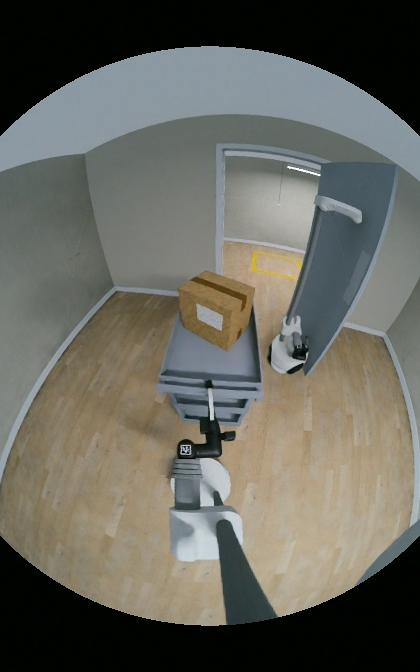

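>>> move:
  blocking: false
  r2: {"base":{"translate_m":0.04,"strafe_m":0.25},"pace":"slow"}

>>> wait:
  seconds: 6

>>> move:
  blocking: false
  r2: {"base":{"rotate_rad":-0.23},"pace":"slow"}

>>> wait:
  seconds: 4

>>> move:
  blocking: false
  r2: {"base":{"translate_m":0.04,"strafe_m":0.22},"pace":"slow"}

>>> wait:
  seconds: 6

>>> move:
  blocking: false
  r2: {"base":{"rotate_rad":-0.23},"pace":"slow"}

>>> wait:
  seconds: 4

>>> wait:
  seconds: 0.2
  cameras: ["r1_head_left_camera","r1_head_right_camera","r2_head_camera","r2_head_right_camera"]

Scene clock: 435.30 s.
move: r2 moving
r1: as last shown
r1.base_tilt: forward=-1.6 right=+1.3
r1.lidar_m: 4.96 2.81 0.25 - 0.25 0.25 0.52 1.27 1.22 2.77 0.51 0.64
r1.motor_effort: lift_m=+20(20) arm_m=+4(4) wheel_0=-4(4) wheel_1=+0(0) wheel_2=+0(1)
r1.servo_current: wrist_yaw_rad=46(72) wrist_pitch_rad=39(46) wrist_roll_rad=46(72) gripper_m=46(46)
r1.wrist_depth_mm: 136 138 - 469 278 196 - / 112 138 - 473 278 197 - / 116 139 259 480 282 189 - / 137 157 - 484 285 190 - / 1921 - - 488 285 190 159 / 1182 1205 193 496 191 190 - / 842 750 759 143 265 173 -
r2.base_odometry: x=-0.855 y=-2.089 heading=-1.821
r2.turned_by_wheels: -0.001
r2.turned_by_imu: +0.000
r2.base_tilt: forward=-0.7 right=+0.1
r2.lidar_m: 0.40 0.45 2.20 2.18 2.59 3.63 3.66 2.97 2.56 2.54 1.33 0.44
r2.base_status: translate_m moving; strafe_m moving
r2.joint_positions: lift_m=+0.688 arm_m=+0.000 wrist_yaw_rad=+0.000 wrist_pitch_rad=+0.002 wrist_roll_rad=+1.569 gripper_m=-0.019
r2.joint_status: not commanded
r2.measured_speeds: translate_m=+0.008 strafe_m=+0.050 rotate_rad=-0.003 lift_m=+0.000 arm_m=+0.000 wrist_yaw_rad=-0.021 wrist_pitch_rad=+0.000 wrist_roll_rad=+0.000
r2.motor_effort: lift_m=+21(21) arm_m=-3(4) wheel_0=-5(8) wheel_1=+8(9) wheel_2=-8(8)
r2.servo_current: wrist_yaw_rad=59(65) wrist_pitch_rad=39(46) wrist_roll_rad=39(52) gripper_m=78(78)
r2.hand_pose: x=+0.4593 y=-0.0873 z=+0.8652 quat_wxyz=(+0.708, +0.706, +0.001, -0.001) (m; r2's base frame)
r2.wrist_depth_mm: - - - 154 208 1618 564 / - - 597 157 215 768 - / - 1921 462 160 219 768 - / - 488 477 163 224 - - / - - 549 167 229 - - / - - 187 172 180 - - / - - - - - 1576 492
pictures: none

Scene clock: 438.53 s.
earlier move: r2 done
r1.base_odometry: x=-1.530 y=+1.560 heading=+2.925
r1.turned_by_wheels: +0.000
r1.turned_by_imu: +0.000
r1.base_tilt: forward=-1.6 right=+1.3
r1.lidar_m: 4.97 2.81 0.25 - 0.25 0.25 0.51 1.25 1.22 0.97 0.58 0.74
r1.base_status: not commanded
r1.joint_positions: lift_m=+0.127 arm_m=+0.000 wrist_yaw_rad=+3.092 wrist_pitch_rad=+0.002 wrist_roll_rad=+0.000 gripper_m=+0.056
r1.joint_status: not commanded
r1.measured_speeds: all 0
r1.motor_effort: lift_m=+20(20) arm_m=+4(5) wheel_0=-3(4) wheel_1=+0(1) wheel_2=+0(1)
r1.servo_current: wrist_yaw_rad=52(72) wrist_pitch_rad=39(52) wrist_roll_rad=52(72) gripper_m=46(52)
r1.hand_pose: x=-0.1129 y=+0.1016 z=+0.3046 quat_wxyz=(+0.025, -0.001, +0.000, +1.000) (m; r1's base frame)
r1.wrist_depth_mm: 136 138 - 469 278 196 - / 112 138 - 473 279 197 - / 116 139 260 480 281 189 - / 136 158 - 488 283 190 - / 1921 - - 488 285 190 159 / 1182 1182 194 492 191 190 - / 842 759 750 143 266 173 -
r2.base_odometry: x=-0.635 y=-2.184 heading=-1.821
r2.turned_by_wheels: +0.000
r2.turned_by_imu: +0.000
r2.base_tilt: forward=-0.7 right=+0.0
r2.lidar_m: 0.43 2.27 1.95 1.94 2.31 3.60 3.63 3.23 2.79 2.80 1.39 0.38
r2.base_status: done
r2.joint_positions: lift_m=+0.688 arm_m=+0.000 wrist_yaw_rad=-0.002 wrist_pitch_rad=+0.002 wrist_roll_rad=+1.569 gripper_m=-0.019
r2.joint_status: not commanded
r2.measured_speeds: all 0
r2.motor_effort: lift_m=+21(21) arm_m=-4(4) wheel_0=-6(14) wheel_1=+3(9) wheel_2=-7(10)
r2.servo_current: wrist_yaw_rad=46(65) wrist_pitch_rad=46(52) wrist_roll_rad=52(59) gripper_m=78(91)
r2.hand_pose: x=+0.4591 y=-0.0881 z=+0.8652 quat_wxyz=(+0.708, +0.706, +0.000, -0.002) (m; r2's base frame)
r2.wrist_depth_mm: - 439 421 107 163 - - / - 397 394 118 176 - - / - 473 477 126 189 - - / - - 603 136 204 - - / - - - 151 224 1756 - / - - 188 163 181 1576 492 / - - - - - 1708 1182
wait: 3.23 of 6 s (r2 has come to rest)
pictures: none

Scene clock: 439.03 s.
move: r2 moving
r1: as last shown
r1.lidar_m: 4.97 2.80 0.25 - 0.25 0.25 0.49 1.28 1.24 0.98 0.57 0.73
r1.motor_effort: lift_m=+20(20) arm_m=+4(4) wheel_0=-3(3) wheel_1=+0(0) wheel_2=+0(1)
r1.servo_current: wrist_yaw_rad=39(52) wrist_pitch_rad=33(46) wrist_roll_rad=52(59) gripper_m=39(46)
r1.wrist_depth_mm: 136 138 - 473 278 196 - / 112 139 - 477 279 198 - / 116 139 262 480 281 189 - / 136 157 - 488 283 190 - / 1983 - - 488 283 190 159 / 1205 1205 193 496 191 191 - / 854 741 750 143 267 173 -
r2.base_odometry: x=-0.635 y=-2.184 heading=-1.944
r2.turned_by_wheels: -0.123
r2.turned_by_imu: -0.119
r2.base_tilt: forward=-0.6 right=+0.1
r2.lidar_m: 0.41 0.49 1.99 1.96 2.16 3.38 3.65 3.47 2.83 2.80 1.45 0.38
r2.base_status: rotate_rad moving
r2.joint_positions: lift_m=+0.688 arm_m=+0.000 wrist_yaw_rad=+0.005 wrist_pitch_rad=+0.002 wrist_roll_rad=+1.569 gripper_m=-0.019
r2.joint_status: not commanded
r2.measured_speeds: translate_m=+0.001 strafe_m=-0.001 rotate_rad=-0.474 lift_m=+0.000 arm_m=+0.000 wrist_yaw_rad=+0.000 wrist_pitch_rad=+0.000 wrist_roll_rad=+0.000
r2.motor_effort: lift_m=+21(21) arm_m=-4(4) wheel_0=+12(13) wheel_1=+7(10) wheel_2=+12(12)
r2.servo_current: wrist_yaw_rad=52(65) wrist_pitch_rad=39(46) wrist_roll_rad=33(52) gripper_m=85(85)
r2.hand_pose: x=+0.4597 y=-0.0860 z=+0.8652 quat_wxyz=(+0.708, +0.706, +0.003, +0.001) (m; r2's base frame)
r2.wrist_depth_mm: - - 525 129 181 - - / - 473 442 132 190 - - / - 455 442 141 203 - - / - 564 530 150 213 - - / - - - 156 225 - - / - - 187 169 181 1661 504 / - - - - - - 1205
pictures: none

Scene clock: 439.80 s.
earlier move: r2 done
r1.base_odometry: x=-1.530 y=+1.560 heading=+2.925
r1.turned_by_wheels: +0.000
r1.turned_by_imu: +0.000
r1.base_tilt: forward=-1.5 right=+1.3
r1.lidar_m: 4.96 2.81 0.25 - 0.25 0.26 0.49 1.26 1.23 2.79 0.55 0.70
r1.base_status: not commanded
r1.joint_positions: lift_m=+0.127 arm_m=+0.000 wrist_yaw_rad=+3.092 wrist_pitch_rad=+0.002 wrist_roll_rad=+0.000 gripper_m=+0.056
r1.joint_status: not commanded
r1.measured_speeds: all 0
r1.motor_effort: lift_m=+20(20) arm_m=+4(5) wheel_0=-3(3) wheel_1=+0(0) wheel_2=+0(1)
r1.servo_current: wrist_yaw_rad=33(52) wrist_pitch_rad=33(46) wrist_roll_rad=33(59) gripper_m=39(46)
r1.hand_pose: x=-0.1129 y=+0.1016 z=+0.3046 quat_wxyz=(+0.025, -0.001, +0.000, +1.000) (m; r1's base frame)
r1.wrist_depth_mm: 136 138 - 469 278 195 - / 112 139 - 477 281 197 - / 116 139 262 477 282 190 - / 137 157 - 488 283 190 - / 1921 - - 484 283 190 159 / 1205 1160 194 496 191 191 - / 842 750 750 143 267 174 -
r2.base_odometry: x=-0.635 y=-2.184 heading=-2.050
r2.turned_by_wheels: -0.105
r2.turned_by_imu: -0.103
r2.base_tilt: forward=-0.7 right=+0.1
r2.lidar_m: 0.40 0.44 2.01 1.94 2.08 2.93 3.65 3.80 2.87 2.78 1.60 0.42
r2.base_status: done
r2.joint_positions: lift_m=+0.688 arm_m=+0.000 wrist_yaw_rad=+0.003 wrist_pitch_rad=+0.002 wrist_roll_rad=+1.569 gripper_m=-0.019
r2.joint_status: not commanded
r2.measured_speeds: all 0
r2.motor_effort: lift_m=+21(21) arm_m=-4(4) wheel_0=+6(13) wheel_1=+3(10) wheel_2=+8(13)
r2.servo_current: wrist_yaw_rad=52(65) wrist_pitch_rad=39(46) wrist_roll_rad=52(65) gripper_m=78(85)
r2.hand_pose: x=+0.4596 y=-0.0866 z=+0.8652 quat_wxyz=(+0.708, +0.706, +0.002, +0.000) (m; r2's base frame)
r2.wrist_depth_mm: - - - 151 206 1464 - / - - 574 154 211 768 - / - 1921 452 158 216 778 - / - 508 480 162 223 - - / - - 549 167 229 - - / - - 188 172 181 - - / - - - - 241 - 504
wait: 0.77 of 4 s (r2 has come to rest)
pictures: none

Scene clock: 440.30 s.
move: r2 moving
r1: as last shown
r1.base_tilt: forward=-1.6 right=+1.3
r1.lidar_m: 4.95 2.81 0.25 - 0.25 0.25 0.51 1.25 1.23 2.77 0.55 0.70
r1.motor_effort: lift_m=+20(20) arm_m=+4(4) wheel_0=-3(3) wheel_1=+0(0) wheel_2=+0(1)
r1.servo_current: wrist_yaw_rad=59(65) wrist_pitch_rad=46(46) wrist_roll_rad=46(65) gripper_m=52(52)
r1.wrist_depth_mm: 136 138 - 473 279 196 - / 112 139 - 473 281 196 - / 116 139 260 477 281 188 - / 136 156 - 484 285 190 - / 1921 - - 488 283 191 159 / 1182 1229 194 492 190 190 - / 854 750 768 143 267 173 -
r2.base_odometry: x=-0.624 y=-2.192 heading=-2.051
r2.turned_by_wheels: -0.001
r2.turned_by_imu: -0.001
r2.base_tilt: forward=-0.7 right=+0.1
r2.lidar_m: 0.42 0.44 2.02 1.92 2.05 2.94 3.66 3.79 2.89 2.80 1.62 0.40
r2.base_status: translate_m moving; strafe_m moving
r2.joint_positions: lift_m=+0.688 arm_m=+0.000 wrist_yaw_rad=+0.001 wrist_pitch_rad=+0.002 wrist_roll_rad=+1.569 gripper_m=-0.019
r2.joint_status: not commanded
r2.measured_speeds: translate_m=+0.009 strafe_m=+0.050 rotate_rad=-0.006 lift_m=+0.000 arm_m=+0.000 wrist_yaw_rad=-0.028 wrist_pitch_rad=+0.000 wrist_roll_rad=+0.000
r2.motor_effort: lift_m=+21(21) arm_m=-4(4) wheel_0=-9(9) wheel_1=+9(9) wheel_2=-7(7)
r2.servo_current: wrist_yaw_rad=46(65) wrist_pitch_rad=39(46) wrist_roll_rad=52(59) gripper_m=78(85)
r2.hand_pose: x=+0.4594 y=-0.0871 z=+0.8652 quat_wxyz=(+0.708, +0.706, +0.001, -0.001) (m; r2's base frame)
r2.wrist_depth_mm: - - - 153 208 1576 569 / - - 585 156 213 768 - / - 1983 455 160 219 778 - / - 1921 473 163 224 - - / - - 549 167 229 - - / - - 187 171 180 - - / - - - - 239 1618 512
pictures: none

Scene clock: 443.27 s.
earlier move: r2 done
r1.base_odometry: x=-1.530 y=+1.560 heading=+2.925
r1.turned_by_wheels: +0.000
r1.turned_by_imu: +0.000
r1.base_tilt: forward=-1.6 right=+1.3
r1.lidar_m: 4.95 2.80 0.25 - 0.25 0.25 0.49 1.28 1.22 0.92 0.63 0.85
r1.base_status: not commanded
r1.joint_positions: lift_m=+0.127 arm_m=+0.000 wrist_yaw_rad=+3.092 wrist_pitch_rad=+0.002 wrist_roll_rad=+0.000 gripper_m=+0.056
r1.joint_status: not commanded
r1.measured_speeds: all 0
r1.motor_effort: lift_m=+20(20) arm_m=+4(5) wheel_0=-3(3) wheel_1=+0(1) wheel_2=+0(1)
r1.servo_current: wrist_yaw_rad=59(65) wrist_pitch_rad=46(52) wrist_roll_rad=52(65) gripper_m=46(52)
r1.hand_pose: x=-0.1129 y=+0.1016 z=+0.3046 quat_wxyz=(+0.025, -0.001, +0.000, +1.000) (m; r1's base frame)
r1.wrist_depth_mm: 136 138 - 473 278 196 - / 112 139 - 477 279 197 - / 116 139 260 477 282 189 - / 136 157 - 484 283 189 - / 1983 - - 488 283 190 159 / 1182 1205 195 488 191 191 - / 842 750 759 143 268 173 -
r2.base_odometry: x=-0.458 y=-2.321 heading=-2.051
r2.turned_by_wheels: +0.000
r2.turned_by_imu: +0.000
r2.base_tilt: forward=-0.7 right=+0.1
r2.lidar_m: 0.44 2.30 1.76 1.72 1.86 2.62 3.69 3.85 3.10 3.00 1.52 0.37
r2.base_status: done
r2.joint_positions: lift_m=+0.688 arm_m=+0.000 wrist_yaw_rad=-0.003 wrist_pitch_rad=+0.002 wrist_roll_rad=+1.569 gripper_m=-0.019
r2.joint_status: not commanded
r2.measured_speeds: all 0
r2.motor_effort: lift_m=+21(21) arm_m=-4(4) wheel_0=-5(12) wheel_1=+3(9) wheel_2=-8(12)
r2.servo_current: wrist_yaw_rad=46(65) wrist_pitch_rad=46(52) wrist_roll_rad=46(65) gripper_m=78(85)
r2.hand_pose: x=+0.4590 y=-0.0884 z=+0.8652 quat_wxyz=(+0.708, +0.706, +0.000, -0.002) (m; r2's base frame)
r2.wrist_depth_mm: - 1921 459 117 173 - - / - 410 410 125 182 - - / - 492 459 134 194 - - / - 1921 564 143 208 - - / - - - 152 224 1808 - / - - 184 165 179 1661 496 / - 146 - - - 1756 1205
wait: 2.97 of 6 s (r2 has come to rest)
pictures: none

Scene clock: 443.77 s.
move: r2 moving
r1: as last shown
r1.lidar_m: 4.96 2.81 0.25 - 0.25 0.25 0.49 1.26 1.21 0.94 0.63 0.83
r1.motor_effort: lift_m=+20(20) arm_m=+4(5) wheel_0=-3(3) wheel_1=+0(0) wheel_2=+0(1)
r1.servo_current: wrist_yaw_rad=52(72) wrist_pitch_rad=39(46) wrist_roll_rad=46(59) gripper_m=39(46)
r1.wrist_depth_mm: 135 138 - 473 278 196 - / 112 139 - 473 279 196 - / 116 139 262 473 282 189 - / 136 157 - 484 283 190 - / 1921 - - 492 285 190 158 / 1182 1182 193 492 191 190 - / 831 750 768 143 266 173 -
r2.base_odometry: x=-0.458 y=-2.321 heading=-2.174
r2.turned_by_wheels: -0.123
r2.turned_by_imu: -0.119
r2.base_tilt: forward=-0.7 right=+0.1
r2.lidar_m: 0.41 0.46 1.84 1.74 1.78 2.29 3.68 3.74 3.19 3.02 3.08 0.41
r2.base_status: rotate_rad moving
r2.joint_positions: lift_m=+0.688 arm_m=+0.000 wrist_yaw_rad=+0.005 wrist_pitch_rad=+0.002 wrist_roll_rad=+1.569 gripper_m=-0.019
r2.joint_status: not commanded
r2.measured_speeds: translate_m=+0.000 strafe_m=-0.002 rotate_rad=-0.476 lift_m=+0.000 arm_m=+0.000 wrist_yaw_rad=+0.000 wrist_pitch_rad=+0.000 wrist_roll_rad=+0.000
r2.motor_effort: lift_m=+21(21) arm_m=-4(4) wheel_0=+10(13) wheel_1=+8(10) wheel_2=+10(10)
r2.servo_current: wrist_yaw_rad=39(59) wrist_pitch_rad=46(46) wrist_roll_rad=46(52) gripper_m=78(85)
r2.hand_pose: x=+0.4597 y=-0.0861 z=+0.8652 quat_wxyz=(+0.708, +0.706, +0.002, +0.001) (m; r2's base frame)
r2.wrist_depth_mm: - - 544 133 186 - - / - 1863 459 137 195 - - / - 449 436 144 206 - - / - 1921 517 152 214 - - / - - 597 159 224 - - / - - 184 169 179 1618 517 / - - - - - - 473
pictures: none

Scene clock: 444.53 s.
earlier move: r2 done
r1.base_odometry: x=-1.530 y=+1.560 heading=+2.925
r1.turned_by_wheels: +0.000
r1.turned_by_imu: +0.000
r1.base_tilt: forward=-1.6 right=+1.3
r1.lidar_m: 4.96 2.80 0.25 - 0.25 0.25 0.50 1.26 1.23 0.97 0.61 0.79
r1.base_status: not commanded
r1.joint_positions: lift_m=+0.127 arm_m=+0.000 wrist_yaw_rad=+3.092 wrist_pitch_rad=+0.002 wrist_roll_rad=+0.000 gripper_m=+0.056
r1.joint_status: not commanded
r1.measured_speeds: all 0
r1.motor_effort: lift_m=+20(20) arm_m=+4(5) wheel_0=-3(4) wheel_1=+0(0) wheel_2=+0(1)
r1.servo_current: wrist_yaw_rad=52(72) wrist_pitch_rad=39(46) wrist_roll_rad=52(59) gripper_m=46(46)
r1.hand_pose: x=-0.1129 y=+0.1016 z=+0.3046 quat_wxyz=(+0.025, -0.001, +0.000, +1.000) (m; r1's base frame)
r1.wrist_depth_mm: 136 138 - 469 278 196 - / 112 139 - 477 281 198 - / 116 139 260 480 282 189 - / 136 157 - 484 283 190 - / 1921 - - 492 285 190 159 / 1182 1182 194 496 191 191 - / 854 759 759 143 267 173 -
r2.base_odometry: x=-0.458 y=-2.321 heading=-2.279
r2.turned_by_wheels: -0.106
r2.turned_by_imu: -0.103
r2.base_tilt: forward=-0.7 right=+0.0
r2.lidar_m: 0.39 0.44 1.95 1.74 1.71 2.16 3.66 3.66 3.36 2.99 3.03 0.43
r2.base_status: done
r2.joint_positions: lift_m=+0.688 arm_m=+0.000 wrist_yaw_rad=+0.003 wrist_pitch_rad=+0.002 wrist_roll_rad=+1.569 gripper_m=-0.019
r2.joint_status: not commanded
r2.measured_speeds: all 0
r2.motor_effort: lift_m=+21(21) arm_m=-4(4) wheel_0=+5(13) wheel_1=+3(10) wheel_2=+8(10)
r2.servo_current: wrist_yaw_rad=52(59) wrist_pitch_rad=39(46) wrist_roll_rad=46(52) gripper_m=85(85)
r2.hand_pose: x=+0.4596 y=-0.0866 z=+0.8652 quat_wxyz=(+0.708, +0.706, +0.002, +0.000) (m; r2's base frame)
r2.wrist_depth_mm: - 1281 1281 156 213 1281 1078 / - - 597 159 218 768 - / - - 480 162 222 - - / - 1921 473 164 225 - - / - - 535 168 230 - - / - - 187 172 180 - - / - - - - 237 - 504
wait: 0.77 of 4 s (r2 has come to rest)
pictures: none

Scene clock: 444.73 s.
r1.base_odometry: x=-1.530 y=+1.560 heading=+2.925
r1.turned_by_wheels: +0.000
r1.turned_by_imu: +0.000
r1.base_tilt: forward=-1.6 right=+1.3
r1.lidar_m: 4.97 2.78 0.25 - 0.25 0.25 0.50 1.22 1.24 0.95 0.59 0.79
r1.base_status: not commanded
r1.joint_positions: lift_m=+0.127 arm_m=+0.000 wrist_yaw_rad=+3.092 wrist_pitch_rad=+0.002 wrist_roll_rad=+0.000 gripper_m=+0.056
r1.joint_status: not commanded
r1.measured_speeds: all 0
r1.motor_effort: lift_m=+20(20) arm_m=+5(5) wheel_0=-3(4) wheel_1=+0(0) wheel_2=+1(1)
r1.servo_current: wrist_yaw_rad=46(72) wrist_pitch_rad=46(46) wrist_roll_rad=46(59) gripper_m=39(46)
r1.hand_pose: x=-0.1129 y=+0.1016 z=+0.3046 quat_wxyz=(+0.025, -0.001, +0.000, +1.000) (m; r1's base frame)
r1.wrist_depth_mm: 136 138 - 473 279 196 - / 112 139 - 473 281 198 - / 116 139 262 480 283 189 - / 136 157 - 488 282 190 - / 1921 - - 484 283 190 159 / 1182 1205 193 496 191 190 - / 842 750 750 143 267 173 -
r2.base_odometry: x=-0.458 y=-2.321 heading=-2.279
r2.turned_by_wheels: +0.000
r2.turned_by_imu: +0.000
r2.base_tilt: forward=-0.7 right=+0.1
r2.lidar_m: 0.38 0.43 1.90 1.73 1.77 2.15 3.66 3.66 3.36 3.02 3.03 0.42
r2.base_status: done
r2.joint_positions: lift_m=+0.688 arm_m=+0.000 wrist_yaw_rad=+0.003 wrist_pitch_rad=+0.002 wrist_roll_rad=+1.569 gripper_m=-0.019
r2.joint_status: not commanded
r2.measured_speeds: all 0
r2.motor_effort: lift_m=+21(21) arm_m=-4(4) wheel_0=+5(13) wheel_1=+3(10) wheel_2=+8(10)
r2.servo_current: wrist_yaw_rad=46(59) wrist_pitch_rad=39(46) wrist_roll_rad=52(52) gripper_m=85(85)
r2.hand_pose: x=+0.4596 y=-0.0866 z=+0.8652 quat_wxyz=(+0.708, +0.706, +0.002, +0.000) (m; r2's base frame)
r2.wrist_depth_mm: - 1308 1255 156 213 1229 1078 / - - 603 159 216 788 - / - - 484 163 220 - - / - 1921 469 165 226 - - / - - 535 168 230 - - / - - 187 172 181 - - / - - - - 239 - 508
wait: 0.20 s; no rest
pictures: r1_head_left_camera, r1_head_right_camera, r2_head_camera, r2_head_right_camera
Images, in order (width x height): r1_head_left_camera 420x672, r1_head_right_camera 420x672, r2_head_camera 420x560, r2_head_right_camera 420x672.

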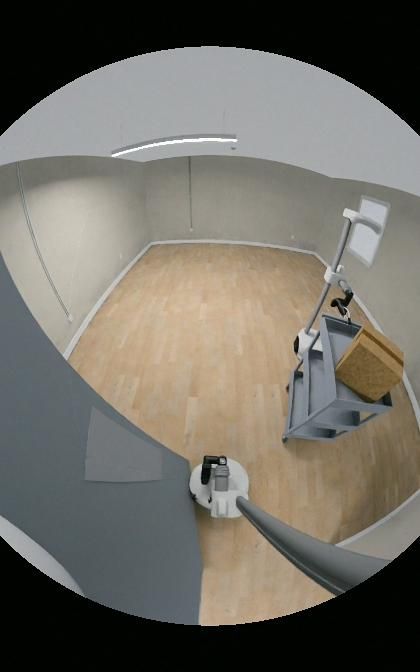

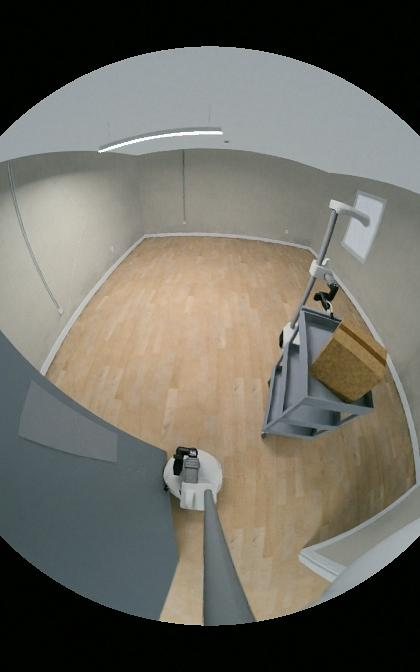

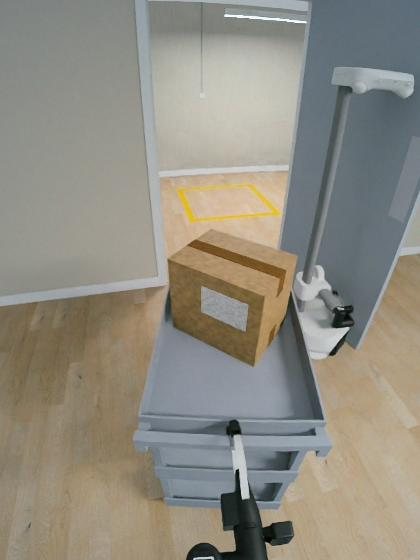

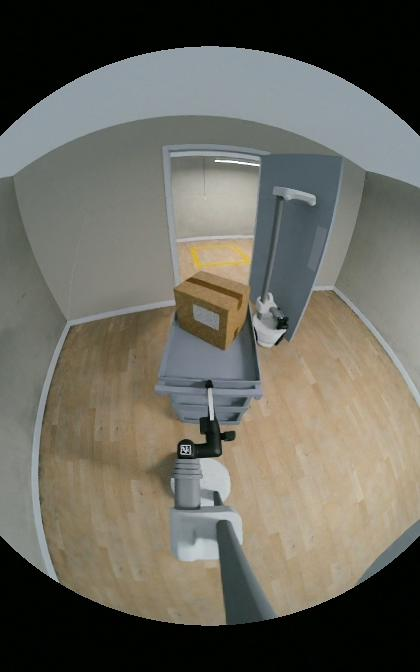

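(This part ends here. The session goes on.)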